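# Route a cable through a mesh tray and out over its lip

## Task

A cable rests on the table next to a wire-mesh cable tray. Place the cable along the length of the tray, bring one of its ends out of the tray across the drop-out lip mounted on the tray wall, and rest that end on the mat. When finished, no part of the cable may fold back on itself or be kinked. The robot must not tip over or be left leaning, or the task fails.

## Robot and tools

ROBOT. TidyBot++: a wheeled base (0.54 m long, 0.50 m wide, 0.38 m tall) driven by four powered casters, carrying a single seven-joint arm with a two-finger gripper. The shoulder sits 0.12 m ahead of the base centre, 0.68 m up. Arm segments: upper arm 0.42 m, forearm 0.31 m, hand 0.31 m to the hand point. The arm begins folded with the hand aimed down. Cameras: base_camera (fixed on the base, looking forward and down) and wrist_camera (on the hand, looking along the fingers). Sometimes a held part gets a short tug from outside.

FRAMES. Base frame: origin on the floor below the base centre, x forward, y left, z up, metres. hand_pose is reported in this frame and marks the midpoint between the finger pads; the hand's own z axis runs out along the fingers, and the fingers close along its y axis. Odometry frame: where the base frame was at the start; base_odometry counts wheel rotation only, so slipping looks like travel. Heading is radians, left positive, -3.142 to 3.142. base_tilt is in degrees, positive when leaning forward or right.

move. One action per call. Keys:
- base: an object with any of translate_m (forward +, metres, -2 to 2), strafe_m (left +, metres, -2 to 2), rotate_rad (counter-clockwise seen from above +, radians, -6.3 to 6.3). These are offsets relative to where the base last measured itself, along its axes at command start, not positions.
- joints: absolute targets by name, radians. joint_1_rad any angle (positive turns the arm clockwise from above, opposite to heading); joint_2_rad -2.249 to 2.249 (0 = upper arm vertical, + leans forward); joint_3_rad any angle; joint_4_rad -2.579 to 2.579 (elbow, 0 straight); joint_5_rad any angle; joint_6_rad -2.099 to 2.099 (wrist); joint_7_rad any angle (hand spin; at 1.57 with hand down the fingers open left/right). gripper_pos 0 (open, about 85 mm gap) to 1 (closed). Unbounded joints take the short way round; for big turns send steps of less than half a turn.
- target: one flat list of seven numbers [x, y, z, qw, qx, qy, qz], an absolute hand pose in the base frame (metres, unit quaternion). With target, joints may only contain gripper_pos. Usually lands within about 3 cm; to refine, shift your previous target by (wanted position minus hand_pose). To keep the hand steady afterwards, resend hand_target, not hand_pose.
- speeds: caps for this action only: translate_m/strafe_m 0.05 to 0.5 m/s (state it under just one when both are used), rotate_rad 0.1 to 1.57 rad/s.
- cameras: list of base_camera, wrist_camera or all; [] gives no pictures.
- blocking: true (default) returns once everything rests; false returns in about 0.5 s while motion continues. A later move overrides only what it names.
An unknown key makes the call invalid; an out-of-range value gets it refused, and a refusal or an unrequested stop cancels the remaining move, wait and finished_scene calls in that reply.

wait(seconds 0 to 10, cameras): commands nothing, returns state and pictures; ends early once moves finish. stop(cameras): brakes all running motions. zoom_image(camera, region [x0, y0, x1, y1] pixels, top-left origin, at most 504 by 504): enlarges part of that camera's newest image (base_camera 644x364, wrist_camera 644x476). read_manual(section "licences"): licence texts only. finished_scene(scene): ends the current scene for good; the cable must then stay correctly placed without help.

RESULT LINES. move: "done" or the worst status. base_status, joint_status, hand_status per motion: done, moving, off_target (rested short, may keep pushing), not_followed (a check withheld it), contact_stop, time_out, torque_fault, limit_stop_at_motor_heat. "joint command not followed" with a cause means self-collision was predicted; "pose unreachable" means a target was withheld. on_its_own lists uncommanded behaviour. joint_positions, hand_pose, hand_target, base_odometry, base_tilt, motor_effort (percent of maximum, peak in brackets), pictures (order of images), scene_time. ARM HIT means a hard hit on the base or the arm itself. MOTOR HOT warns of heating.

PRACTICAL LIMITS. A down-pointing hand reaches at most about 0.94 m high, and only close in. Forward, low poses close to the base often miss and can drive the arm into the base; no check prevents arm-base contact. The arm does not avoid obstacles and keeps pushing when blocked. Under a load the arm sags; correct with the offset method, and never command a held joint to its current reading. Joint friction can leave small steps short. Closed fingertips sit about 20 mm beyond the hand point, so keep fingers clear of the table.

AVOID. Tipping: do not drive or turn while the raised arm is caught on something, do not swing a stretched arm sideways, do not reach far from the fold over nearby furniture; back away or retract the arm to right a lean. Torque faults (joint_1 to joint_4 104.5 N m, joint_5 to joint_7 51.3 N m) freeze the arm for 10 s. Overheating from long holds, stretched poses or pushing at unreachable targets causes a sinking stop. Also avoid dropping the cable, releasing it while it moves, slamming, hard pushes, squeezing hard on cable still lying on something, and yanking or twisting the grip. Shorter robot time is better.

Each tool is called after "Call:" as name([rows], argument=value, ...), one row to a line, values as JSON.

## Session

Call:
move()

Scene clock: 0.00 s.
base_odometry: x=+0.000 y=+0.000 heading=+0.000
base_tilt: forward=+0.4 right=+0.7
base_status: not commanded
joint_positions: joint_1_rad=+0.035 joint_2_rad=-0.381 joint_3_rad=+3.152 joint_4_rad=-2.549 joint_5_rad=+0.019 joint_6_rad=-0.920 joint_7_rad=+1.534 gripper_pos=+0.000
joint_status: not commanded
motor_effort: joint_1_rad=-1 joint_2_rad=+1 joint_3_rad=+0 joint_4_rad=+14 joint_5_rad=+1 joint_6_rad=+0 joint_7_rad=+0
hand_pose: x=+0.2389 y=-0.0083 z=+0.5848 quat_wxyz=(+0.006, +0.999, -0.035, +0.027) (m; base frame)
hand_target: x=+0.2399 y=-0.0084 z=+0.5854 quat_wxyz=(+0.006, +0.999, -0.035, +0.028) (m; base frame)
hand_status: not commanded
pictures: base_camera, wrist_camera

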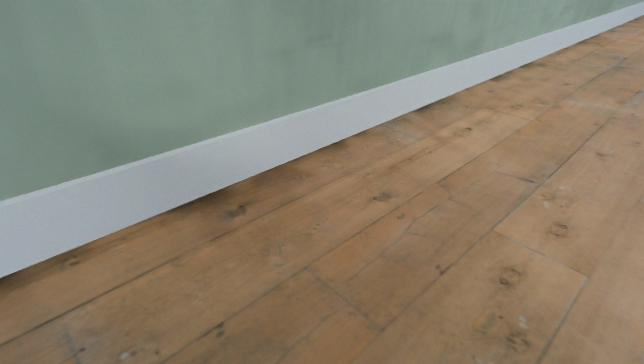

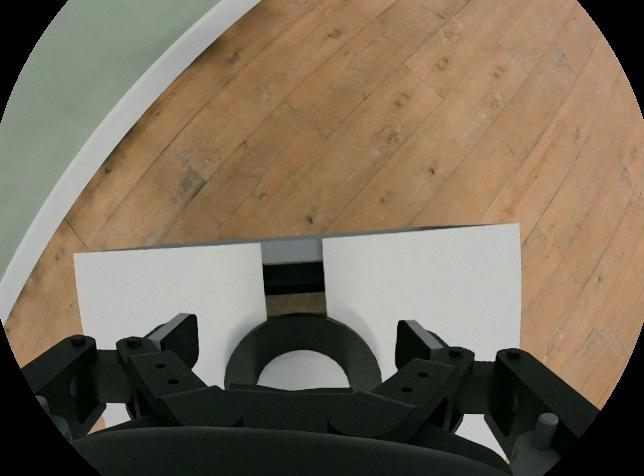

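Call:
move(base={"rotate_rad": -1.2})

Call:
move(base={"rotate_rad": -1.2})

Scene clock: 2.60 s.
move: done
base_odometry: x=+0.000 y=+0.000 heading=-1.199
base_tilt: forward=+0.3 right=+0.7
base_status: done
joint_positions: joint_1_rad=+0.035 joint_2_rad=-0.381 joint_3_rad=+3.152 joint_4_rad=-2.549 joint_5_rad=+0.019 joint_6_rad=-0.920 joint_7_rad=+1.534 gripper_pos=+0.000
joint_status: not commanded
motor_effort: joint_1_rad=-1(2) joint_2_rad=+0(1) joint_3_rad=+0(1) joint_4_rad=+14(15) joint_5_rad=+0(1) joint_6_rad=+0(1) joint_7_rad=+0(1)
hand_pose: x=+0.2389 y=-0.0083 z=+0.5848 quat_wxyz=(+0.006, +0.999, -0.035, +0.027) (m; base frame)
hand_target: x=+0.2399 y=-0.0084 z=+0.5854 quat_wxyz=(+0.006, +0.999, -0.035, +0.028) (m; base frame)
hand_status: not commanded
pictures: base_camera, wrist_camera

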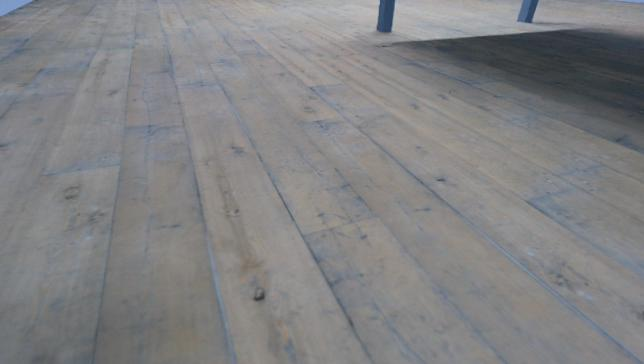

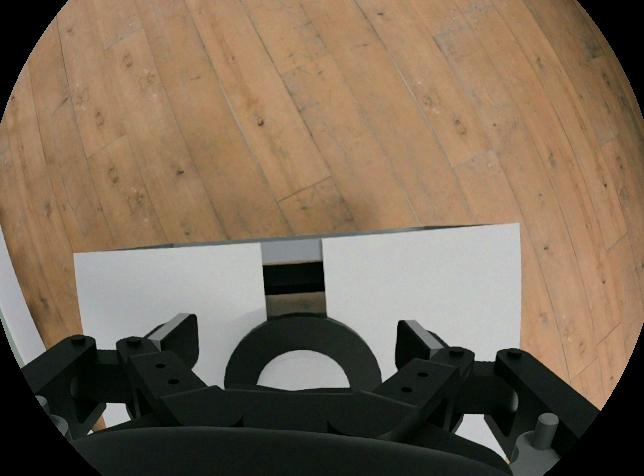

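Scene clock: 4.63 s.
move: done
base_odometry: x=+0.000 y=+0.000 heading=-2.397
base_tilt: forward=+0.3 right=+0.6
base_status: done
joint_positions: joint_1_rad=+0.035 joint_2_rad=-0.381 joint_3_rad=+3.152 joint_4_rad=-2.549 joint_5_rad=+0.019 joint_6_rad=-0.920 joint_7_rad=+1.534 gripper_pos=+0.000
joint_status: not commanded
motor_effort: joint_1_rad=-1(2) joint_2_rad=+0(1) joint_3_rad=+0(1) joint_4_rad=+14(15) joint_5_rad=+0(1) joint_6_rad=+0(1) joint_7_rad=+0(0)
hand_pose: x=+0.2389 y=-0.0083 z=+0.5848 quat_wxyz=(+0.006, +0.999, -0.035, +0.027) (m; base frame)
hand_target: x=+0.2399 y=-0.0084 z=+0.5854 quat_wxyz=(+0.006, +0.999, -0.035, +0.028) (m; base frame)
hand_status: not commanded
pictures: base_camera, wrist_camera

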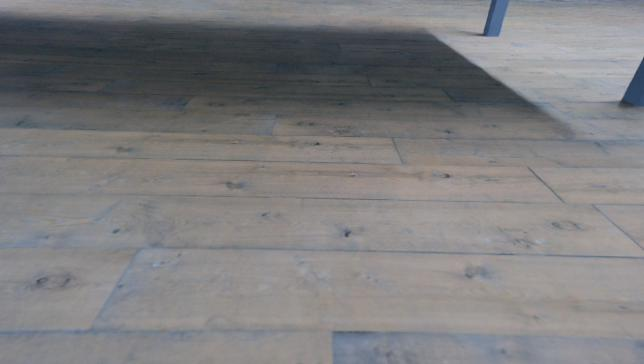

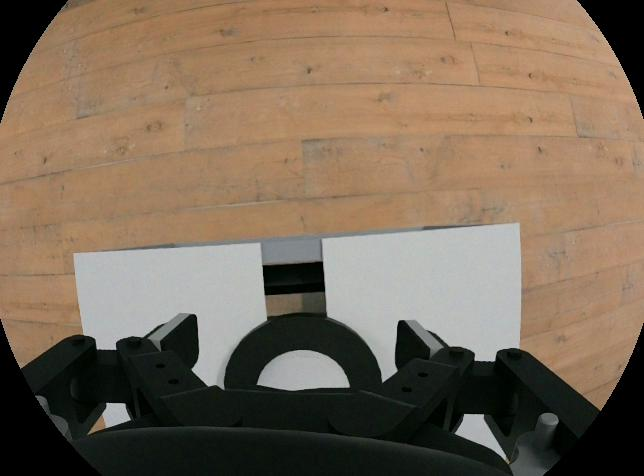

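Call:
move(base={"rotate_rad": 0.6}, joints={"joint_6_rad": 0.15})

Scene clock: 8.10 s.
move: done
base_odometry: x=+0.000 y=+0.000 heading=-1.800
base_tilt: forward=+0.3 right=+0.6
base_status: done
joint_positions: joint_1_rad=+0.035 joint_2_rad=-0.381 joint_3_rad=+3.152 joint_4_rad=-2.550 joint_5_rad=+0.019 joint_6_rad=+0.100 joint_7_rad=+1.534 gripper_pos=+0.000
joint_status: all done
motor_effort: joint_1_rad=-1(2) joint_2_rad=-5(5) joint_3_rad=+0(1) joint_4_rad=+19(19) joint_5_rad=+0(1) joint_6_rad=+7(7) joint_7_rad=+0(0)
hand_pose: x=+0.4957 y=-0.0148 z=+0.7470 quat_wxyz=(+0.004, +0.859, -0.027, +0.511) (m; base frame)
hand_target: x=+0.5035 y=-0.0149 z=+0.7623 quat_wxyz=(+0.004, +0.845, -0.026, +0.534) (m; base frame)
hand_status: not commanded
pictures: base_camera, wrist_camera
camera_calibration:
wrist_camera: T_world_to_cam=[[-0.0758399, -0.996641, 0.0308903, -0.00980944], [-0.505997, 0.0117729, -0.862455, 0.948372], [0.859194, -0.0810389, -0.505191, 0.0864393], [0, 0, 0, 1]] pos_world=[0.404862, -0.0139366, 0.861899]

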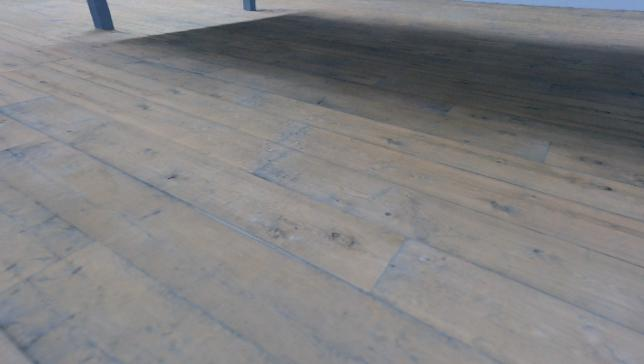

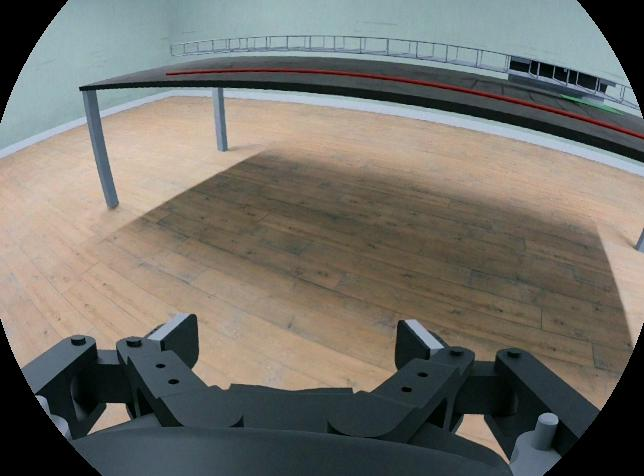

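Call:
move(base={"rotate_rad": -0.25}, joints={"joint_1_rad": 0.0, "joint_2_rad": -0.38, "joint_4_rad": -1.2, "joint_5_rad": 0.0, "joint_6_rad": -1.35, "joint_7_rad": 1.57})

Scene clock: 14.07 s.
move: done
base_odometry: x=+0.000 y=+0.000 heading=-2.049
base_tilt: forward=+0.3 right=+0.6
base_status: done
joint_positions: joint_1_rad=+0.025 joint_2_rad=-0.381 joint_3_rad=+3.152 joint_4_rad=-1.219 joint_5_rad=+0.019 joint_6_rad=-1.299 joint_7_rad=+1.534 gripper_pos=+0.000
joint_status: all done
motor_effort: joint_1_rad=-2(3) joint_2_rad=-3(10) joint_3_rad=+0(2) joint_4_rad=+17(23) joint_5_rad=+0(1) joint_6_rad=+7(8) joint_7_rad=+0(1)
hand_pose: x=+0.4584 y=-0.0177 z=+1.1157 quat_wxyz=(+0.007, +0.876, -0.034, +0.481) (m; base frame)
hand_target: x=+0.4499 y=-0.0033 z=+1.1115 quat_wxyz=(+0.000, +0.884, -0.005, +0.467) (m; base frame)
hand_status: not commanded
pictures: base_camera, wrist_camera
camera_calibration:
wrist_camera: T_world_to_cam=[[-0.0883738, -0.995567, 0.0321927, -0.0225208], [-0.563828, 0.0233541, -0.825562, 1.23308], [0.821151, -0.0911092, -0.563392, 0.386692], [0, 0, 0, 1]] pos_world=[0.37572, -0.0159871, 1.23657]

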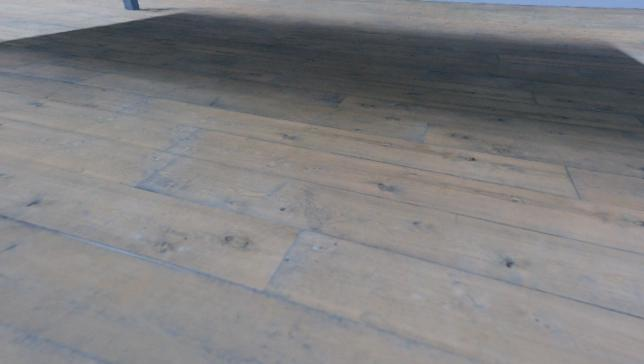

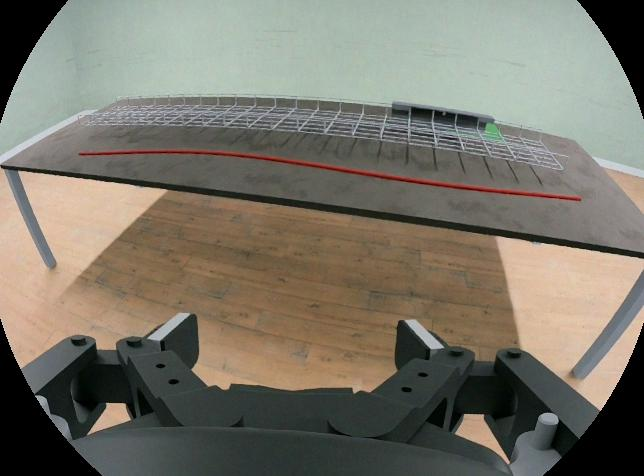

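Call:
zoom_image(camera="wrist_camera", region=[0, 70, 330, 270])

Call:
zoom_image(camera="wrist_camera", region=[320, 70, 644, 270])

Scaled by 1.527.

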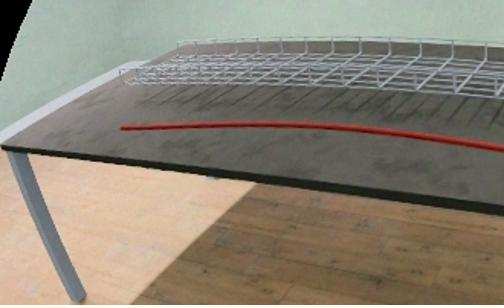

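Scaled by 1.556.

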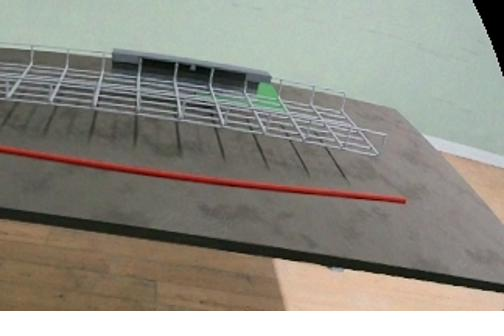

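Call:
move(base={"rotate_rad": -0.314, "translate_m": 0.43, "strafe_m": -0.14}, joints={"joint_2_rad": -0.2, "joint_3_rad": 3.14, "joint_4_rad": -0.6, "joint_5_rad": 0.0, "joint_6_rad": -1.95})

Scene clock: 31.33 s.
move: done
base_odometry: x=-0.322 y=-0.318 heading=-2.364
base_tilt: forward=+0.3 right=+0.6
base_status: done
joint_positions: joint_1_rad=+0.021 joint_2_rad=-0.198 joint_3_rad=+3.151 joint_4_rad=-0.619 joint_5_rad=+0.019 joint_6_rad=-1.900 joint_7_rad=+1.534 gripper_pos=+0.000
joint_status: all done
motor_effort: joint_1_rad=-1(2) joint_2_rad=-4(8) joint_3_rad=+0(4) joint_4_rad=+11(19) joint_5_rad=+0(3) joint_6_rad=+6(8) joint_7_rad=+0(0)
hand_pose: x=+0.3921 y=-0.0135 z=+1.1693 quat_wxyz=(+0.005, +0.916, -0.037, +0.399) (m; base frame)
hand_target: x=+0.3793 y=+0.0019 z=+1.1650 quat_wxyz=(+0.000, +0.923, +0.000, +0.386) (m; base frame)
hand_status: not commanded
pictures: base_camera, wrist_camera
camera_calibration:
wrist_camera: T_world_to_cam=[[-0.0843845, -0.995827, 0.0347521, -0.0305216], [-0.70419, 0.034924, -0.709152, 1.15892], [0.704979, -0.0843135, -0.704199, 0.682042], [0, 0, 0, 1]] pos_world=[0.332699, -0.0133629, 1.3032]

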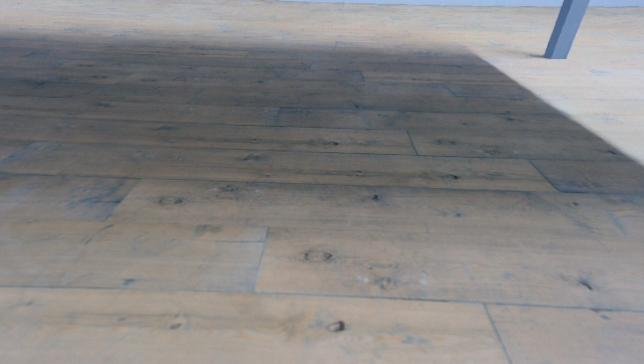

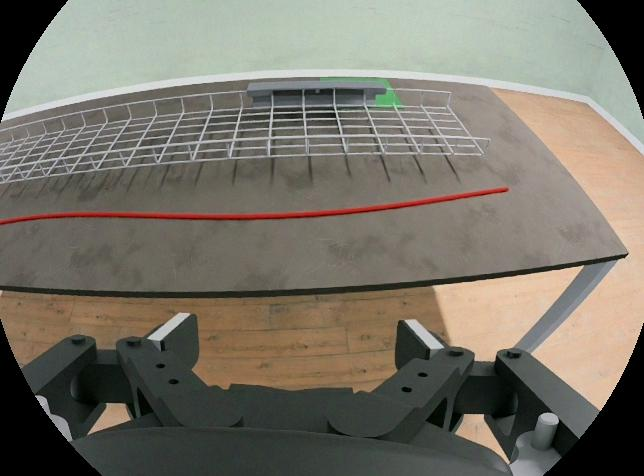

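Call:
zoom_image(camera="wrist_camera", region=[220, 60, 520, 220])

Call:
zoom_image(camera="wrist_camera", region=[230, 65, 430, 145])

Scaled by 1.680.

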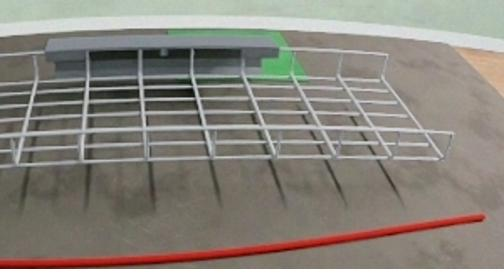

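Scaled by 2.520.

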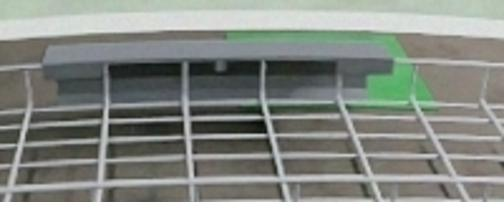

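Call:
move(base={"rotate_rad": -0.03, "translate_m": 0.40, "strafe_m": 1.38}, joints={"joint_1_rad": 0.0, "joint_2_rad": 0.137, "joint_3_rad": 3.14, "joint_4_rad": -1.067, "joint_5_rad": 0.0, "joint_6_rad": -1.94, "joint_7_rad": 0.0, "gripper_pos": 0.4})

Scene clock: 57.57 s.
move: done
base_odometry: x=+0.361 y=-1.582 heading=-2.394
base_tilt: forward=+0.3 right=+0.6
base_status: done
joint_positions: joint_1_rad=+0.014 joint_2_rad=+0.135 joint_3_rad=+3.151 joint_4_rad=-1.061 joint_5_rad=+0.019 joint_6_rad=-1.902 joint_7_rad=+0.065 gripper_pos=+0.400
joint_status: all done
motor_effort: joint_1_rad=-1(3) joint_2_rad=-21(24) joint_3_rad=+0(2) joint_4_rad=+16(18) joint_5_rad=+1(2) joint_6_rad=+0(7) joint_7_rad=+0(1)
hand_pose: x=+0.4815 y=-0.0124 z=+0.9030 quat_wxyz=(-0.008, +0.719, -0.694, +0.023) (m; base frame)
hand_target: x=+0.4691 y=+0.0019 z=+0.9001 quat_wxyz=(+0.001, +0.708, -0.707, -0.001) (m; base frame)
hand_status: not commanded
pictures: base_camera, wrist_camera
camera_calibration:
wrist_camera: T_world_to_cam=[[-0.997707, -0.0675106, 0.00472708, 0.465787], [-0.0674603, 0.997671, 0.0100905, 0.0888972], [-0.00539729, 0.00974846, -0.999938, 1.04182], [0, 0, 0, 1]] pos_world=[0.47634, -0.0674007, 1.03866]

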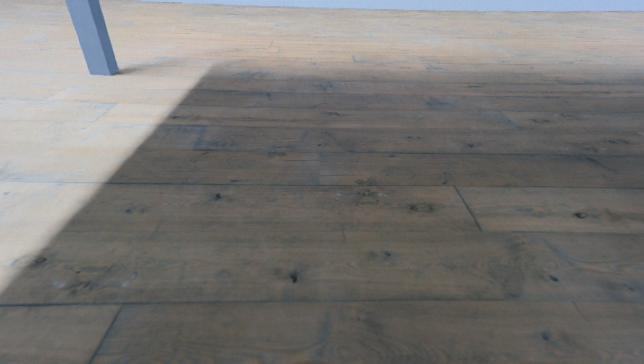

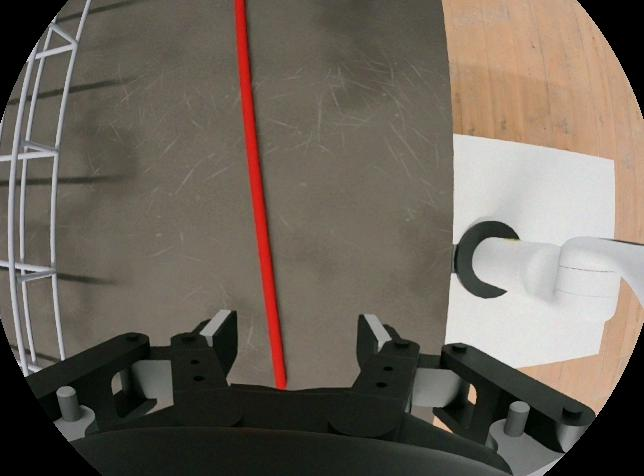

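Call:
move(base={"translate_m": 0.12}, joints={"joint_1_rad": -0.014, "joint_2_rad": -0.052, "joint_3_rad": 3.13, "joint_4_rad": -1.44, "joint_5_rad": -0.019, "joint_6_rad": -1.78, "joint_7_rad": -0.03, "gripper_pos": 0.4})

Scene clock: 66.13 s.
move: done
base_odometry: x=+0.273 y=-1.663 heading=-2.393
base_tilt: forward=+0.3 right=+0.6
base_status: done
joint_positions: joint_1_rad=+0.011 joint_2_rad=-0.033 joint_3_rad=+3.150 joint_4_rad=-1.428 joint_5_rad=+0.019 joint_6_rad=-1.830 joint_7_rad=+0.036 gripper_pos=+0.400
joint_status: all done
motor_effort: joint_1_rad=-1(2) joint_2_rad=-15(24) joint_3_rad=+0(1) joint_4_rad=+16(18) joint_5_rad=+0(2) joint_6_rad=-2(3) joint_7_rad=+0(1)
hand_pose: x=+0.3887 y=-0.0098 z=+0.8471 quat_wxyz=(+0.035, +0.711, -0.702, -0.024) (m; base frame)
hand_target: x=+0.3976 y=+0.0144 z=+0.8480 quat_wxyz=(+0.003, +0.707, -0.707, -0.016) (m; base frame)
hand_status: not commanded
pictures: base_camera, wrist_camera
camera_calibration:
wrist_camera: T_world_to_cam=[[-0.990514, -0.0428205, 0.130573, 0.264437], [-0.0405268, 0.998975, 0.020174, 0.0615768], [-0.131303, 0.0146909, -0.991233, 1.02701], [0, 0, 0, 1]] pos_world=[0.399273, -0.0652782, 0.98224]

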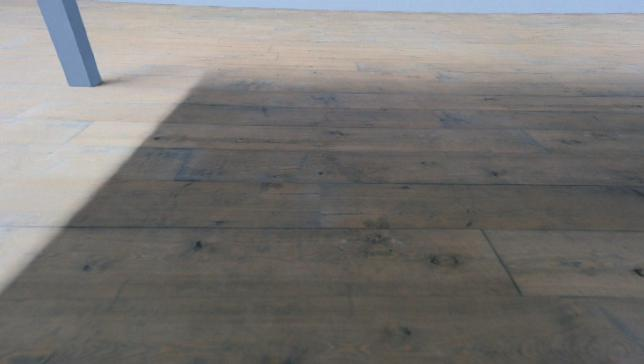

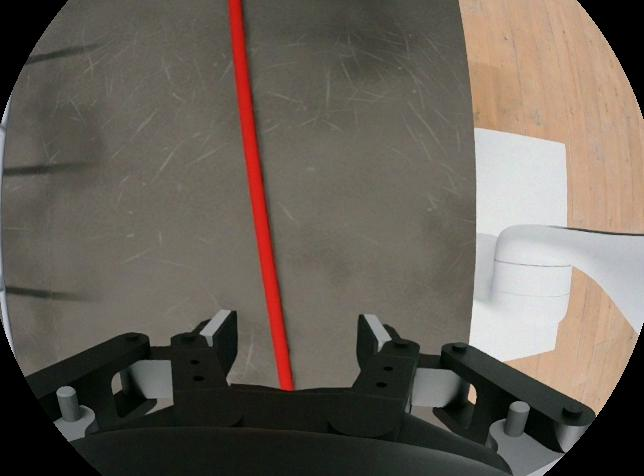

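Call:
move(joints={"joint_1_rad": -0.03, "joint_2_rad": -0.095, "joint_3_rad": 3.13, "joint_4_rad": -1.707, "joint_5_rad": -0.03, "joint_6_rad": -1.475, "joint_7_rad": -0.03, "gripper_pos": 0.3})

Scene clock: 72.40 s.
move: done
base_odometry: x=+0.273 y=-1.663 heading=-2.393
base_tilt: forward=+0.3 right=+0.7
base_status: not commanded
joint_positions: joint_1_rad=-0.005 joint_2_rad=-0.066 joint_3_rad=+3.150 joint_4_rad=-1.697 joint_5_rad=+0.019 joint_6_rad=-1.526 joint_7_rad=+0.035 gripper_pos=+0.300
joint_status: all done
motor_effort: joint_1_rad=-1(2) joint_2_rad=-15(16) joint_3_rad=+0(1) joint_4_rad=+16(18) joint_5_rad=+1(2) joint_6_rad=-1(2) joint_7_rad=+0(1)
hand_pose: x=+0.4002 y=-0.0057 z=+0.7716 quat_wxyz=(+0.012, +0.718, -0.695, +0.001) (m; base frame)
hand_target: x=+0.4093 y=+0.0228 z=+0.7770 quat_wxyz=(-0.030, +0.710, -0.703, +0.008) (m; base frame)
hand_status: not commanded
pictures: base_camera, wrist_camera
camera_calibration:
wrist_camera: T_world_to_cam=[[-0.995934, -0.0639725, 0.0634292, 0.339782], [-0.0630866, 0.997882, 0.0158746, 0.0717942], [-0.0643104, 0.0118086, -0.99786, 0.931847], [0, 0, 0, 1]] pos_world=[0.402857, -0.0609092, 0.907161]

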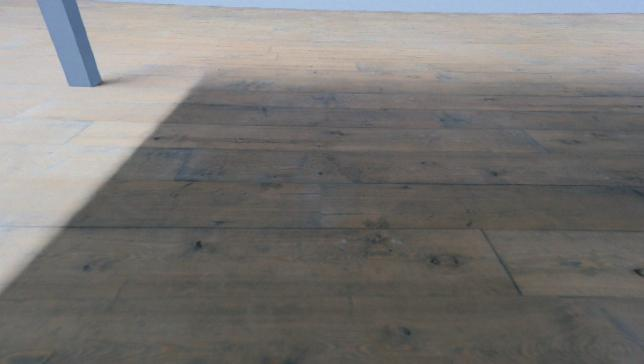

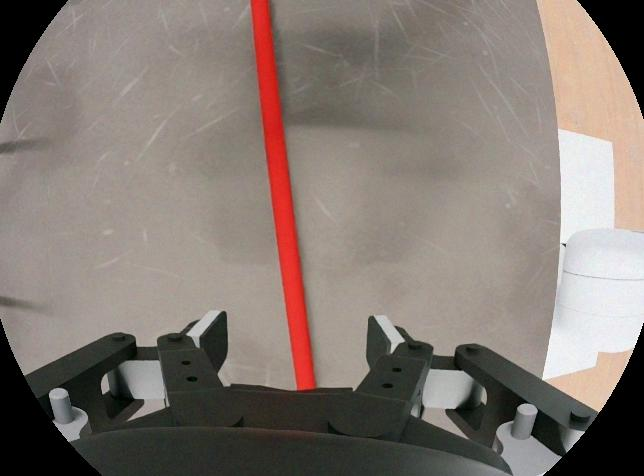

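Call:
move(joints={"joint_1_rad": -0.03, "joint_2_rad": -0.095, "joint_3_rad": 3.13, "joint_4_rad": -1.82, "joint_5_rad": -0.03, "joint_6_rad": -1.35, "joint_7_rad": -0.03, "gripper_pos": 0.3}, cameras=["wrist_camera"])

Scene clock: 75.33 s.
move: done
base_odometry: x=+0.273 y=-1.663 heading=-2.393
base_tilt: forward=+0.3 right=+0.6
base_status: not commanded
joint_positions: joint_1_rad=-0.005 joint_2_rad=-0.072 joint_3_rad=+3.150 joint_4_rad=-1.810 joint_5_rad=+0.019 joint_6_rad=-1.402 joint_7_rad=+0.035 gripper_pos=+0.300
joint_status: all done
motor_effort: joint_1_rad=-1(2) joint_2_rad=-14(15) joint_3_rad=+0(1) joint_4_rad=+17(18) joint_5_rad=+0(1) joint_6_rad=-1(2) joint_7_rad=+0(1)
hand_pose: x=+0.3992 y=-0.0056 z=+0.7380 quat_wxyz=(+0.006, +0.719, -0.695, +0.007) (m; base frame)
hand_target: x=+0.4096 y=+0.0226 z=+0.7419 quat_wxyz=(-0.034, +0.709, -0.705, +0.012) (m; base frame)
hand_status: not commanded
pictures: wrist_camera
camera_calibration:
wrist_camera: T_world_to_cam=[[-0.996713, -0.0662944, 0.046569, 0.353589], [-0.0656589, 0.997729, 0.0150469, 0.0737721], [-0.0474608, 0.0119398, -0.998802, 0.892226], [0, 0, 0, 1]] pos_world=[0.399617, -0.0608165, 0.873581]

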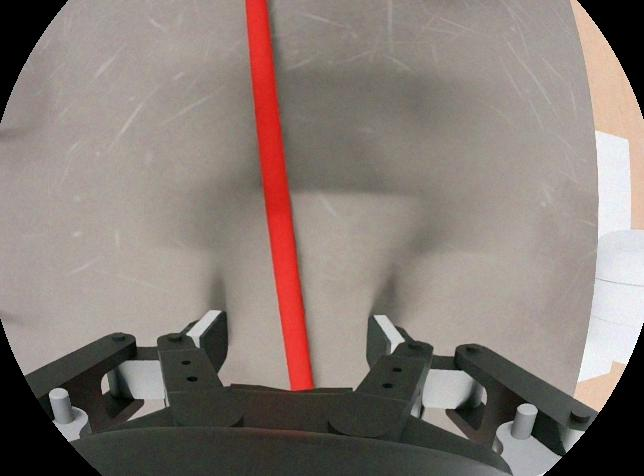

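Call:
zoom_image(camera="wrist_camera", region=[140, 220, 460, 420])

Scaled by 1.575.

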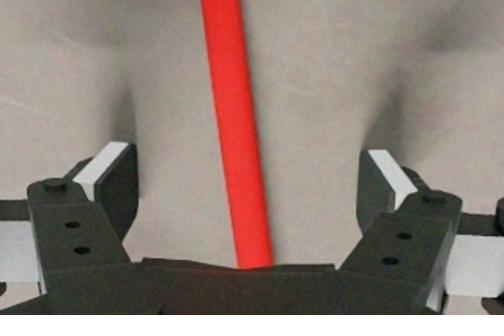

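Call:
move(joints={"gripper_pos": 0.9}, cameras=["wrist_camera"])

Scene clock: 81.53 s.
move: done
base_odometry: x=+0.273 y=-1.663 heading=-2.394
base_tilt: forward=+0.3 right=+0.6
base_status: not commanded
joint_positions: joint_1_rad=-0.005 joint_2_rad=-0.090 joint_3_rad=+3.150 joint_4_rad=-1.809 joint_5_rad=+0.019 joint_6_rad=-1.394 joint_7_rad=+0.035 gripper_pos=+0.897
joint_status: all done
motor_effort: joint_1_rad=-1(2) joint_2_rad=-10(14) joint_3_rad=+0(0) joint_4_rad=+13(17) joint_5_rad=+1(1) joint_6_rad=+1(2) joint_7_rad=+0(0)
hand_pose: x=+0.4011 y=-0.0055 z=+0.7435 quat_wxyz=(-0.004, +0.719, -0.695, +0.017) (m; base frame)
hand_target: x=+0.4096 y=+0.0226 z=+0.7419 quat_wxyz=(-0.034, +0.709, -0.705, +0.012) (m; base frame)
hand_status: not commanded
pictures: wrist_camera
camera_calibration:
wrist_camera: T_world_to_cam=[[-0.997608, -0.066526, 0.0187525, 0.37633], [-0.0662818, 0.997712, 0.0133583, 0.0752705], [-0.0195983, 0.0120834, -0.999735, 0.887406], [0, 0, 0, 1]] pos_world=[0.397811, -0.0607854, 0.879108]

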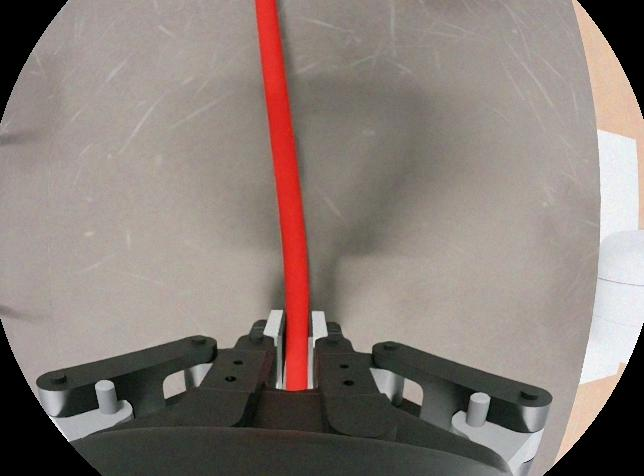

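Call:
move(joints={"joint_2_rad": -0.10, "joint_4_rad": -1.72, "joint_6_rad": -1.44, "gripper_pos": 0.96}, cameras=["wrist_camera"])

Scene clock: 83.77 s.
move: done
base_odometry: x=+0.273 y=-1.663 heading=-2.394
base_tilt: forward=+0.3 right=+0.7
base_status: not commanded
joint_positions: joint_1_rad=-0.009 joint_2_rad=-0.091 joint_3_rad=+3.148 joint_4_rad=-1.737 joint_5_rad=+0.017 joint_6_rad=-1.407 joint_7_rad=+0.035 gripper_pos=+0.939
joint_status: all done
motor_effort: joint_1_rad=+0(1) joint_2_rad=-14(15) joint_3_rad=+0(1) joint_4_rad=+18(19) joint_5_rad=+1(2) joint_6_rad=+0(1) joint_7_rad=+0(0)
hand_pose: x=+0.4219 y=-0.0033 z=+0.7670 quat_wxyz=(-0.025, +0.720, -0.693, +0.037) (m; base frame)
hand_target: x=+0.4155 y=+0.0231 z=+0.7749 quat_wxyz=(-0.040, +0.710, -0.703, +0.017) (m; base frame)
hand_status: not commanded
pictures: wrist_camera
camera_calibration:
wrist_camera: T_world_to_cam=[[-0.996646, -0.0712792, -0.0402071, 0.441553], [-0.0717724, 0.997361, 0.0109597, 0.0782904], [0.0393198, 0.0138087, -0.999131, 0.885885], [0, 0, 0, 1]] pos_world=[0.410858, -0.0588432, 0.902011]

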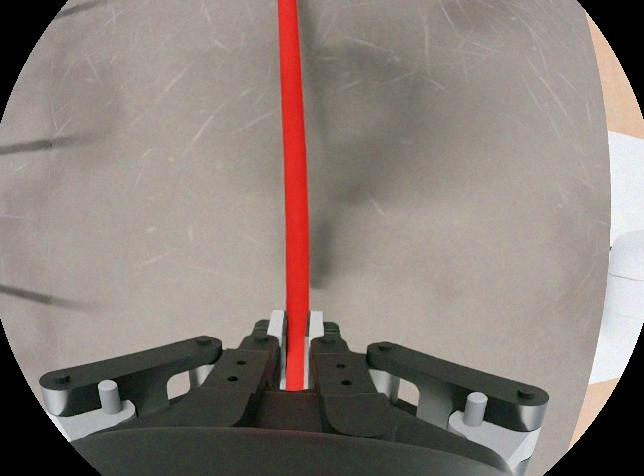

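Call:
move(joints={"joint_2_rad": -0.11, "joint_4_rad": -1.29, "joint_6_rad": -1.54, "gripper_pos": 0.98}, cameras=["wrist_camera"])

Scene clock: 92.37 s.
move: off_target
base_odometry: x=+0.273 y=-1.663 heading=-2.394
base_tilt: forward=+0.4 right=+0.6
base_status: not commanded
joint_positions: joint_1_rad=-0.009 joint_2_rad=-0.091 joint_3_rad=+3.148 joint_4_rad=-1.313 joint_5_rad=+0.017 joint_6_rad=-1.493 joint_7_rad=+0.034 gripper_pos=+0.943
joint_status: gripper_pos off_target (ended at +0.943, target +0.980); the others done
motor_effort: joint_1_rad=-2(2) joint_2_rad=-15(16) joint_3_rad=-1(1) joint_4_rad=+19(20) joint_5_rad=+0(2) joint_6_rad=+3(4) joint_7_rad=+0(0)
hand_pose: x=+0.5052 y=-0.0031 z=+0.9247 quat_wxyz=(-0.141, +0.703, -0.679, +0.158) (m; base frame)
hand_target: x=+0.4899 y=+0.0264 z=+0.9358 quat_wxyz=(-0.163, +0.697, -0.685, +0.132) (m; base frame)
hand_status: not commanded
pictures: wrist_camera
camera_calibration:
wrist_camera: T_world_to_cam=[[-0.927023, -0.0696354, -0.368483, 0.799277], [-0.0701122, 0.997466, -0.0121125, 0.102803], [0.368392, 0.0146066, -0.929556, 0.809624], [0, 0, 0, 1]] pos_world=[0.449897, -0.0587104, 1.04836]

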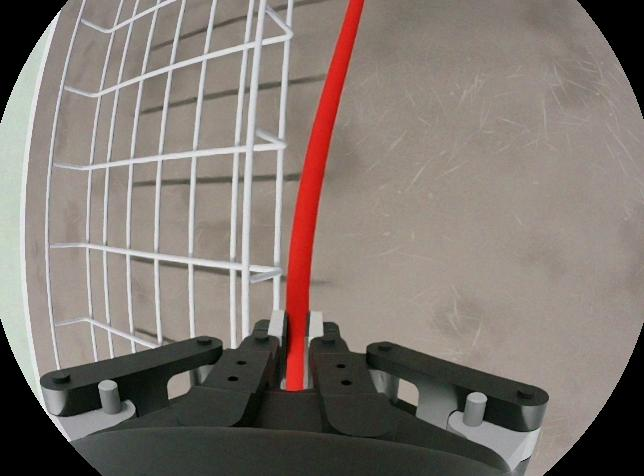

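Call:
move(joints={"joint_2_rad": 0.43, "joint_4_rad": -0.89, "joint_6_rad": -1.10, "gripper_pos": 0.98}, cameras=["wrist_camera"])

Scene clock: 94.80 s.
move: off_target
base_odometry: x=+0.273 y=-1.663 heading=-2.394
base_tilt: forward=+0.4 right=+0.7
base_status: not commanded
joint_positions: joint_1_rad=-0.009 joint_2_rad=+0.432 joint_3_rad=+3.148 joint_4_rad=-0.916 joint_5_rad=+0.017 joint_6_rad=-1.160 joint_7_rad=+0.033 gripper_pos=+0.943
joint_status: gripper_pos off_target (ended at +0.943, target +0.980); the others done
motor_effort: joint_1_rad=-2(3) joint_2_rad=-36(39) joint_3_rad=-1(2) joint_4_rad=+21(21) joint_5_rad=+0(1) joint_6_rad=+5(6) joint_7_rad=+0(0)
hand_pose: x=+0.7863 y=-0.0009 z=+0.8826 quat_wxyz=(-0.210, +0.685, -0.659, +0.230) (m; base frame)
hand_target: x=+0.8035 y=+0.0363 z=+0.9088 quat_wxyz=(-0.270, +0.663, -0.660, +0.228) (m; base frame)
hand_status: not commanded
pictures: wrist_camera
camera_calibration:
wrist_camera: T_world_to_cam=[[-0.830672, -0.0759208, -0.551561, 1.13032], [-0.0709368, 0.997017, -0.030403, 0.136605], [0.552224, 0.013871, -0.83358, 0.437656], [0, 0, 0, 1]] pos_world=[0.706932, -0.0564536, 0.992415]

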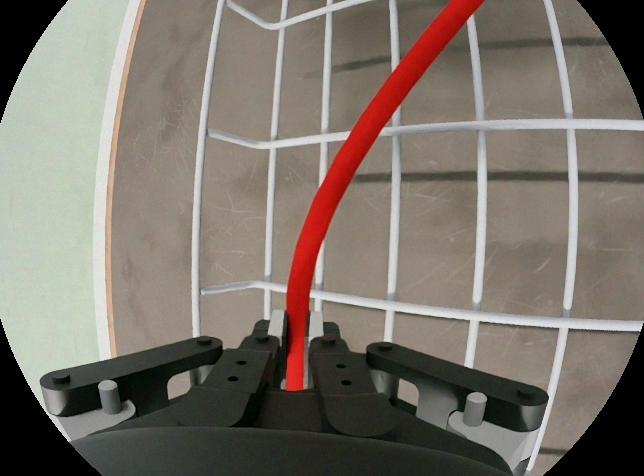

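Call:
move(joints={"joint_2_rad": 0.637, "joint_4_rad": -0.75, "joint_6_rad": -1.37}, cameras=["wrist_camera"])

Scene clock: 98.10 s.
move: off_target
base_odometry: x=+0.273 y=-1.663 heading=-2.394
base_tilt: forward=+0.4 right=+0.6
base_status: not commanded
joint_positions: joint_1_rad=-0.009 joint_2_rad=+0.588 joint_3_rad=+3.148 joint_4_rad=-0.752 joint_5_rad=+0.017 joint_6_rad=-1.315 joint_7_rad=+0.033 gripper_pos=+0.943
joint_status: joint_2_rad off_target (ended at +0.588, target +0.637); the others done
motor_effort: joint_1_rad=-2(3) joint_2_rad=-36(39) joint_3_rad=-1(2) joint_4_rad=+16(21) joint_5_rad=+0(1) joint_6_rad=+2(6) joint_7_rad=+0(0)
hand_pose: x=+0.8041 y=-0.0008 z=+0.8292 quat_wxyz=(-0.161, +0.699, -0.673, +0.180) (m; base frame)
hand_target: x=+0.7941 y=+0.0363 z=+0.7893 quat_wxyz=(-0.152, +0.697, -0.691, +0.117) (m; base frame)
hand_status: not commanded
pictures: wrist_camera
camera_calibration:
wrist_camera: T_world_to_cam=[[-0.9025, -0.0738325, -0.424314, 1.06789], [-0.0719348, 0.997198, -0.0205142, 0.128739], [0.42464, 0.0120089, -0.905283, 0.545346], [0, 0, 0, 1]] pos_world=[0.741457, -0.0560826, 0.949454]

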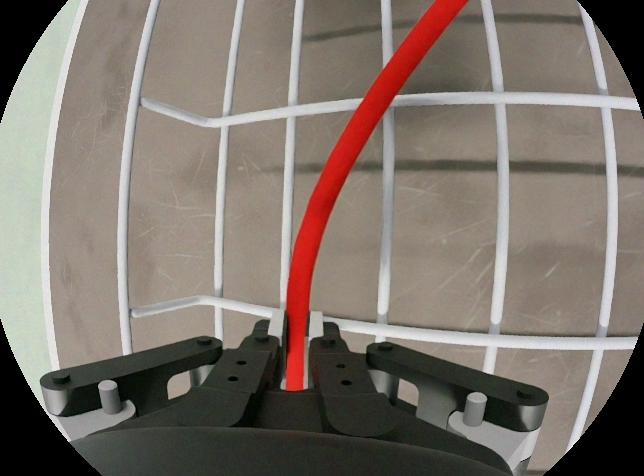

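Call:
move(joints={"joint_2_rad": 0.69}, cameras=["wrist_camera"])

Scene clock: 100.37 s.
move: off_target
base_odometry: x=+0.273 y=-1.663 heading=-2.394
base_tilt: forward=+0.4 right=+0.6
base_status: not commanded
joint_positions: joint_1_rad=-0.009 joint_2_rad=+0.599 joint_3_rad=+3.148 joint_4_rad=-0.734 joint_5_rad=+0.017 joint_6_rad=-1.322 joint_7_rad=+0.033 gripper_pos=+0.943
joint_status: joint_2_rad off_target (ended at +0.599, target +0.690)
motor_effort: joint_1_rad=-2(2) joint_2_rad=-27(34) joint_3_rad=-1(1) joint_4_rad=+13(15) joint_5_rad=+0(1) joint_6_rad=+3(4) joint_7_rad=+0(0)
hand_pose: x=+0.8073 y=-0.0007 z=+0.8284 quat_wxyz=(-0.161, +0.699, -0.673, +0.180) (m; base frame)
hand_target: x=+0.7988 y=+0.0365 z=+0.7533 quat_wxyz=(-0.133, +0.700, -0.695, +0.099) (m; base frame)
hand_status: not commanded
pictures: wrist_camera
camera_calibration:
wrist_camera: T_world_to_cam=[[-0.902781, -0.0735339, -0.423768, 1.07027], [-0.0716558, 0.997221, -0.0203885, 0.128593], [0.424089, 0.011959, -0.905541, 0.543882], [0, 0, 0, 1]] pos_world=[0.744776, -0.0560393, 0.948674]

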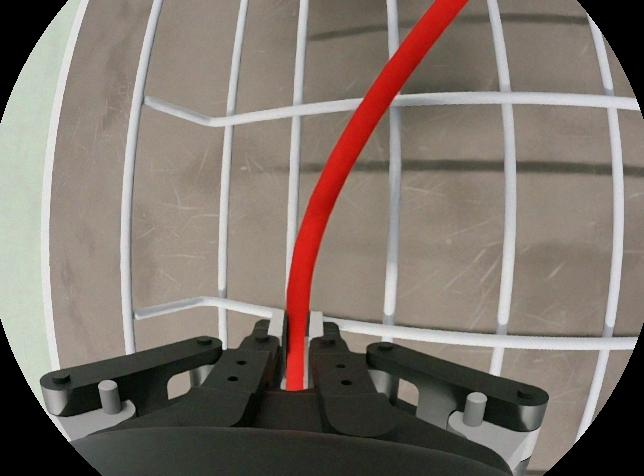

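Call:
move(joints={"joint_2_rad": 0.60, "gripper_pos": 0.93}, cameras=["wrist_camera"])

Call:
move(joints={"gripper_pos": 0.7}, cameras=["wrist_camera"])

Scene clock: 108.97 s.
move: done
base_odometry: x=+0.273 y=-1.663 heading=-2.394
base_tilt: forward=+0.3 right=+0.6
base_status: not commanded
joint_positions: joint_1_rad=-0.009 joint_2_rad=+0.597 joint_3_rad=+3.148 joint_4_rad=-0.734 joint_5_rad=+0.017 joint_6_rad=-1.322 joint_7_rad=+0.033 gripper_pos=+0.928
joint_status: all done
motor_effort: joint_1_rad=-2(2) joint_2_rad=-35(35) joint_3_rad=-1(1) joint_4_rad=+15(16) joint_5_rad=+0(1) joint_6_rad=+2(3) joint_7_rad=+0(0)
hand_pose: x=+0.8071 y=-0.0007 z=+0.8292 quat_wxyz=(-0.161, +0.699, -0.673, +0.180) (m; base frame)
hand_target: x=+0.7896 y=+0.0362 z=+0.8142 quat_wxyz=(-0.165, +0.694, -0.688, +0.129) (m; base frame)
hand_status: not commanded
pictures: wrist_camera
camera_calibration:
wrist_camera: T_world_to_cam=[[-0.902311, -0.0735248, -0.424769, 1.07088], [-0.0716286, 0.997222, -0.0204564, 0.128631], [0.425093, 0.0119675, -0.905071, 0.543573], [0, 0, 0, 1]] pos_world=[0.744408, -0.0560425, 0.949478]

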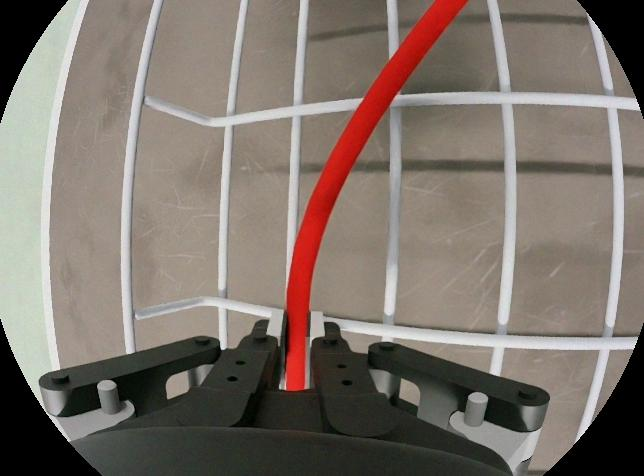

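Scene clock: 109.60 s.
move: done
base_odometry: x=+0.273 y=-1.663 heading=-2.394
base_tilt: forward=+0.4 right=+0.6
base_status: not commanded
joint_positions: joint_1_rad=-0.009 joint_2_rad=+0.595 joint_3_rad=+3.148 joint_4_rad=-0.731 joint_5_rad=+0.017 joint_6_rad=-1.322 joint_7_rad=+0.033 gripper_pos=+0.700
joint_status: all done
motor_effort: joint_1_rad=-1(2) joint_2_rad=-34(35) joint_3_rad=+0(1) joint_4_rad=+14(15) joint_5_rad=+1(1) joint_6_rad=-1(3) joint_7_rad=+0(0)
hand_pose: x=+0.8073 y=-0.0003 z=+0.8326 quat_wxyz=(-0.163, +0.698, -0.672, +0.182) (m; base frame)
hand_target: x=+0.7896 y=+0.0362 z=+0.8142 quat_wxyz=(-0.165, +0.694, -0.688, +0.129) (m; base frame)
hand_status: not commanded
pictures: wrist_camera
camera_calibration:
wrist_camera: T_world_to_cam=[[-0.899685, -0.0739489, -0.43023, 1.07496], [-0.0720128, 0.997187, -0.0208075, 0.128937], [0.430559, 0.0122619, -0.902479, 0.540004], [0, 0, 0, 1]] pos_world=[0.743911, -0.0557029, 0.952508]

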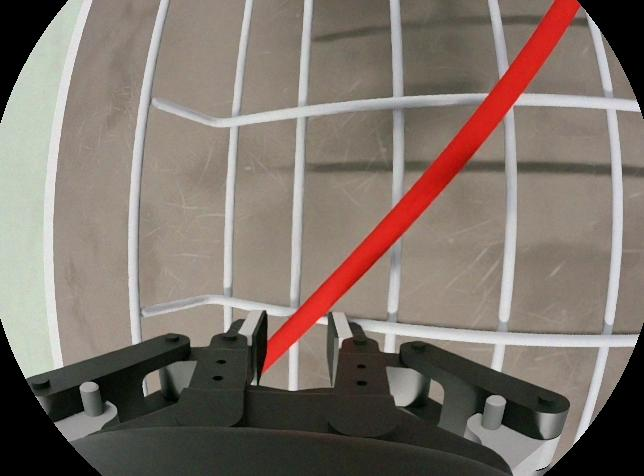

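Call:
move(joints={"gripper_pos": 0.45}, cameras=[])

Call:
move(joints={"joint_2_rad": 0.38, "joint_4_rad": -0.88, "joint_6_rad": -1.20}, cameras=["wrist_camera"])

Scene clock: 111.63 s.
move: done
base_odometry: x=+0.273 y=-1.663 heading=-2.394
base_tilt: forward=+0.4 right=+0.6
base_status: not commanded
joint_positions: joint_1_rad=-0.009 joint_2_rad=+0.591 joint_3_rad=+3.148 joint_4_rad=-0.731 joint_5_rad=+0.017 joint_6_rad=-1.322 joint_7_rad=+0.033 gripper_pos=+0.450
joint_status: all done
motor_effort: joint_1_rad=-1(1) joint_2_rad=-32(33) joint_3_rad=+0(0) joint_4_rad=+12(13) joint_5_rad=+1(1) joint_6_rad=-1(2) joint_7_rad=+0(0)
hand_pose: x=+0.8067 y=-0.0004 z=+0.8353 quat_wxyz=(-0.164, +0.698, -0.672, +0.184) (m; base frame)
hand_target: x=+0.7896 y=+0.0362 z=+0.8142 quat_wxyz=(-0.165, +0.694, -0.688, +0.129) (m; base frame)
hand_status: not commanded
pictures: none
No camera images: "cameras" was empty.

Scene clock: 113.17 s.
move: done
base_odometry: x=+0.273 y=-1.663 heading=-2.394
base_tilt: forward=+0.3 right=+0.7
base_status: not commanded
joint_positions: joint_1_rad=-0.009 joint_2_rad=+0.394 joint_3_rad=+3.148 joint_4_rad=-0.871 joint_5_rad=+0.017 joint_6_rad=-1.251 joint_7_rad=+0.033 gripper_pos=+0.450
joint_status: all done
motor_effort: joint_1_rad=-1(2) joint_2_rad=-34(42) joint_3_rad=+0(1) joint_4_rad=+19(21) joint_5_rad=+0(1) joint_6_rad=+4(5) joint_7_rad=+0(0)
hand_pose: x=+0.7627 y=-0.0008 z=+0.9125 quat_wxyz=(-0.207, +0.685, -0.660, +0.227) (m; base frame)
hand_target: x=+0.7694 y=+0.0355 z=+0.9272 quat_wxyz=(-0.256, +0.669, -0.664, +0.215) (m; base frame)
hand_status: not commanded
pictures: wrist_camera
camera_calibration:
wrist_camera: T_world_to_cam=[[-0.83543, -0.0741763, -0.544568, 1.1245], [-0.0697152, 0.997149, -0.0288717, 0.133426], [0.545157, 0.0138444, -0.838219, 0.485234], [0, 0, 0, 1]] pos_world=[0.684214, -0.0563518, 1.02295]

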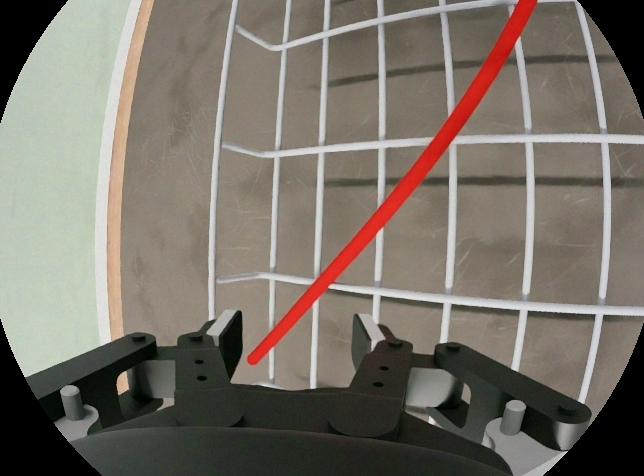

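Call:
move(base={"strafe_m": -0.45}, joints={"joint_1_rad": -0.02, "joint_2_rad": 0.02, "joint_3_rad": 3.13, "joint_4_rad": -1.12, "joint_5_rad": -0.03, "joint_6_rad": -2.03, "joint_7_rad": -0.03, "gripper_pos": 0.3}, cameras=["wrist_camera"])

Scene clock: 116.80 s.
move: done
base_odometry: x=-0.033 y=-1.334 heading=-2.393
base_tilt: forward=+0.3 right=+0.7
base_status: done
joint_positions: joint_1_rad=-0.018 joint_2_rad=+0.028 joint_3_rad=+3.140 joint_4_rad=-1.107 joint_5_rad=+0.016 joint_6_rad=-1.979 joint_7_rad=+0.033 gripper_pos=+0.300
joint_status: all done
motor_effort: joint_1_rad=-1(5) joint_2_rad=-16(37) joint_3_rad=+0(3) joint_4_rad=+15(20) joint_5_rad=+1(2) joint_6_rad=-1(5) joint_7_rad=-1(1)
hand_pose: x=+0.4243 y=+0.0028 z=+0.9241 quat_wxyz=(-0.005, +0.723, -0.691, +0.015) (m; base frame)
hand_target: x=+0.4036 y=+0.0187 z=+0.9227 quat_wxyz=(+0.001, +0.712, -0.702, -0.020) (m; base frame)
hand_status: not commanded
pictures: wrist_camera
camera_calibration:
wrist_camera: T_world_to_cam=[[-0.996778, -0.0778741, 0.0192124, 0.395905], [-0.077544, 0.996838, 0.0173664, 0.0671556], [-0.020504, 0.0158207, -0.999665, 1.06855], [0, 0, 0, 1]] pos_world=[0.421746, -0.0530176, 1.05942]

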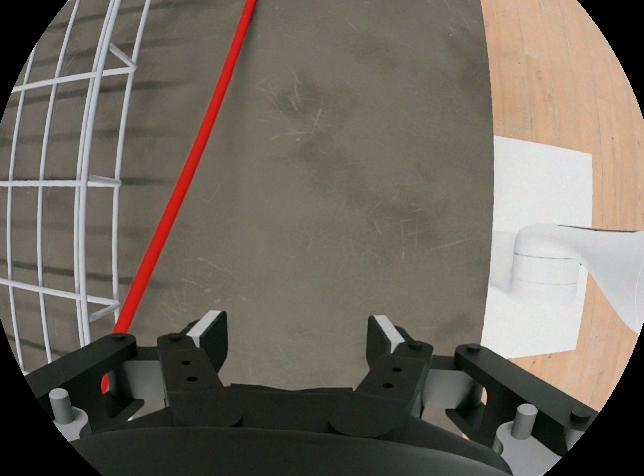

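Call:
move(base={"strafe_m": -0.42}, joints={"joint_1_rad": -0.02, "joint_2_rad": 0.145, "joint_3_rad": 3.13, "joint_4_rad": -1.30, "joint_5_rad": -0.03, "joint_6_rad": -1.655, "joint_7_rad": -0.03, "gripper_pos": 0.3}, cameras=["wrist_camera"])

Scene clock: 121.70 s.
move: done
base_odometry: x=-0.319 y=-1.026 heading=-2.392
base_tilt: forward=+0.4 right=+0.6
base_status: done
joint_positions: joint_1_rad=-0.016 joint_2_rad=+0.149 joint_3_rad=+3.139 joint_4_rad=-1.295 joint_5_rad=+0.015 joint_6_rad=-1.704 joint_7_rad=+0.033 gripper_pos=+0.300
joint_status: all done
motor_effort: joint_1_rad=-1(5) joint_2_rad=-22(27) joint_3_rad=+0(3) joint_4_rad=+17(18) joint_5_rad=+1(3) joint_6_rad=-1(2) joint_7_rad=+0(1)
hand_pose: x=+0.4911 y=+0.0037 z=+0.8267 quat_wxyz=(+0.007, +0.724, -0.689, +0.003) (m; base frame)
hand_target: x=+0.5039 y=+0.0225 z=+0.8268 quat_wxyz=(-0.026, +0.708, -0.705, +0.003) (m; base frame)
hand_status: not commanded
pictures: wrist_camera
camera_calibration:
wrist_camera: T_world_to_cam=[[-0.995245, -0.0813296, 0.0536041, 0.435244], [-0.0803947, 0.996575, 0.0193758, 0.0729239], [-0.0549963, 0.0149742, -0.998374, 0.98841], [0, 0, 0, 1]] pos_world=[0.493396, -0.0520766, 0.962059]

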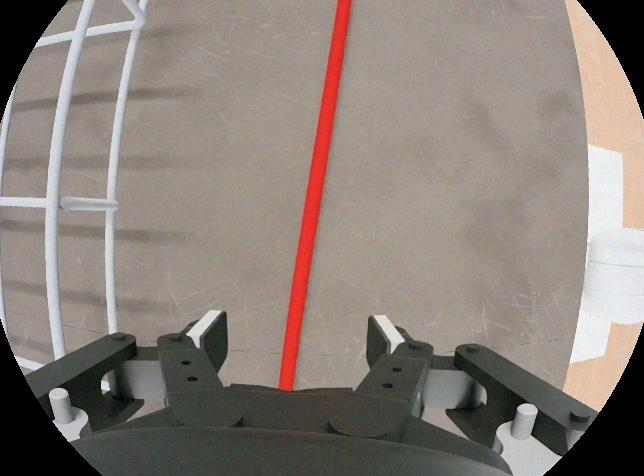

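Call:
move(joints={"joint_4_rad": -1.57, "joint_6_rad": -1.385, "gripper_pos": 0.4}, cameras=["wrist_camera"])

Call:
move(joints={"gripper_pos": 0.92}, cameras=["wrist_camera"])

Scene clock: 125.60 s.
move: done
base_odometry: x=-0.319 y=-1.026 heading=-2.392
base_tilt: forward=+0.4 right=+0.6
base_status: not commanded
joint_positions: joint_1_rad=-0.016 joint_2_rad=+0.149 joint_3_rad=+3.139 joint_4_rad=-1.560 joint_5_rad=+0.015 joint_6_rad=-1.436 joint_7_rad=+0.033 gripper_pos=+0.400
joint_status: all done
motor_effort: joint_1_rad=-1(2) joint_2_rad=-23(24) joint_3_rad=+0(1) joint_4_rad=+17(18) joint_5_rad=+1(1) joint_6_rad=-1(2) joint_7_rad=+0(0)
hand_pose: x=+0.4916 y=+0.0037 z=+0.7435 quat_wxyz=(+0.006, +0.726, -0.688, +0.004) (m; base frame)
hand_target: x=+0.5032 y=+0.0225 z=+0.7421 quat_wxyz=(-0.026, +0.706, -0.708, +0.003) (m; base frame)
hand_status: not commanded
pictures: wrist_camera
camera_calibration:
wrist_camera: T_world_to_cam=[[-0.995059, -0.0853133, 0.0507937, 0.442181], [-0.084434, 0.996244, 0.0192171, 0.0766312], [-0.0522424, 0.0148334, -0.998524, 0.904156], [0, 0, 0, 1]] pos_world=[0.493702, -0.0520311, 0.878889]

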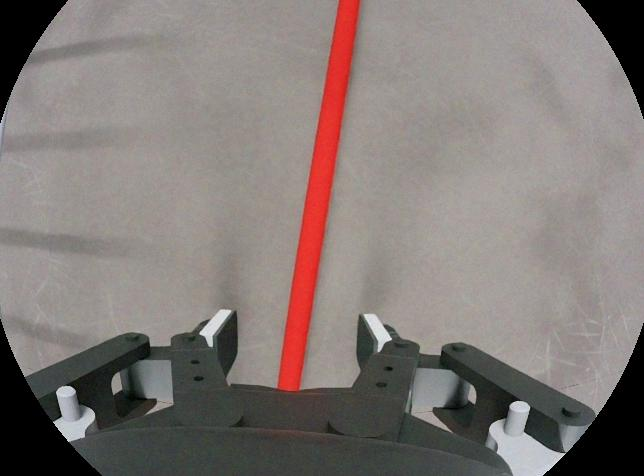

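Scene clock: 126.43 s.
move: done
base_odometry: x=-0.319 y=-1.026 heading=-2.392
base_tilt: forward=+0.3 right=+0.6
base_status: not commanded
joint_positions: joint_1_rad=-0.016 joint_2_rad=+0.148 joint_3_rad=+3.139 joint_4_rad=-1.560 joint_5_rad=+0.015 joint_6_rad=-1.430 joint_7_rad=+0.033 gripper_pos=+0.911
joint_status: all done
motor_effort: joint_1_rad=-1(1) joint_2_rad=-19(23) joint_3_rad=+0(0) joint_4_rad=+14(17) joint_5_rad=+1(1) joint_6_rad=-1(2) joint_7_rad=+0(0)
hand_pose: x=+0.4935 y=+0.0038 z=+0.7438 quat_wxyz=(+0.004, +0.726, -0.688, +0.006) (m; base frame)
hand_target: x=+0.5032 y=+0.0225 z=+0.7421 quat_wxyz=(-0.026, +0.706, -0.708, +0.003) (m; base frame)
hand_status: not commanded
pictures: wrist_camera
camera_calibration:
wrist_camera: T_world_to_cam=[[-0.995378, -0.085407, 0.0439056, 0.449347], [-0.0846523, 0.996234, 0.0187731, 0.0771845], [-0.0453436, 0.0149696, -0.998859, 0.901397], [0, 0, 0, 1]] pos_world=[0.494676, -0.0520101, 0.879191]

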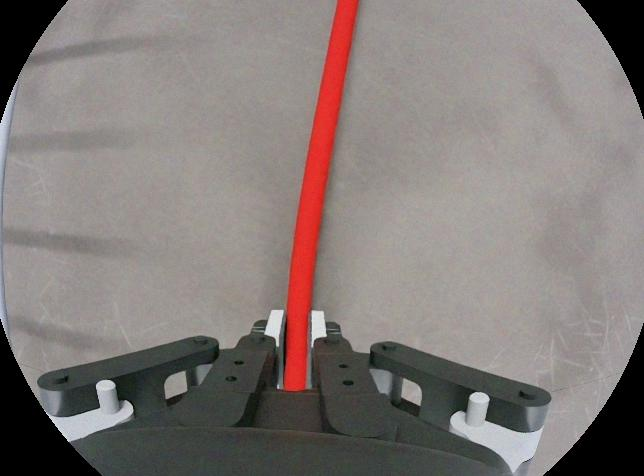

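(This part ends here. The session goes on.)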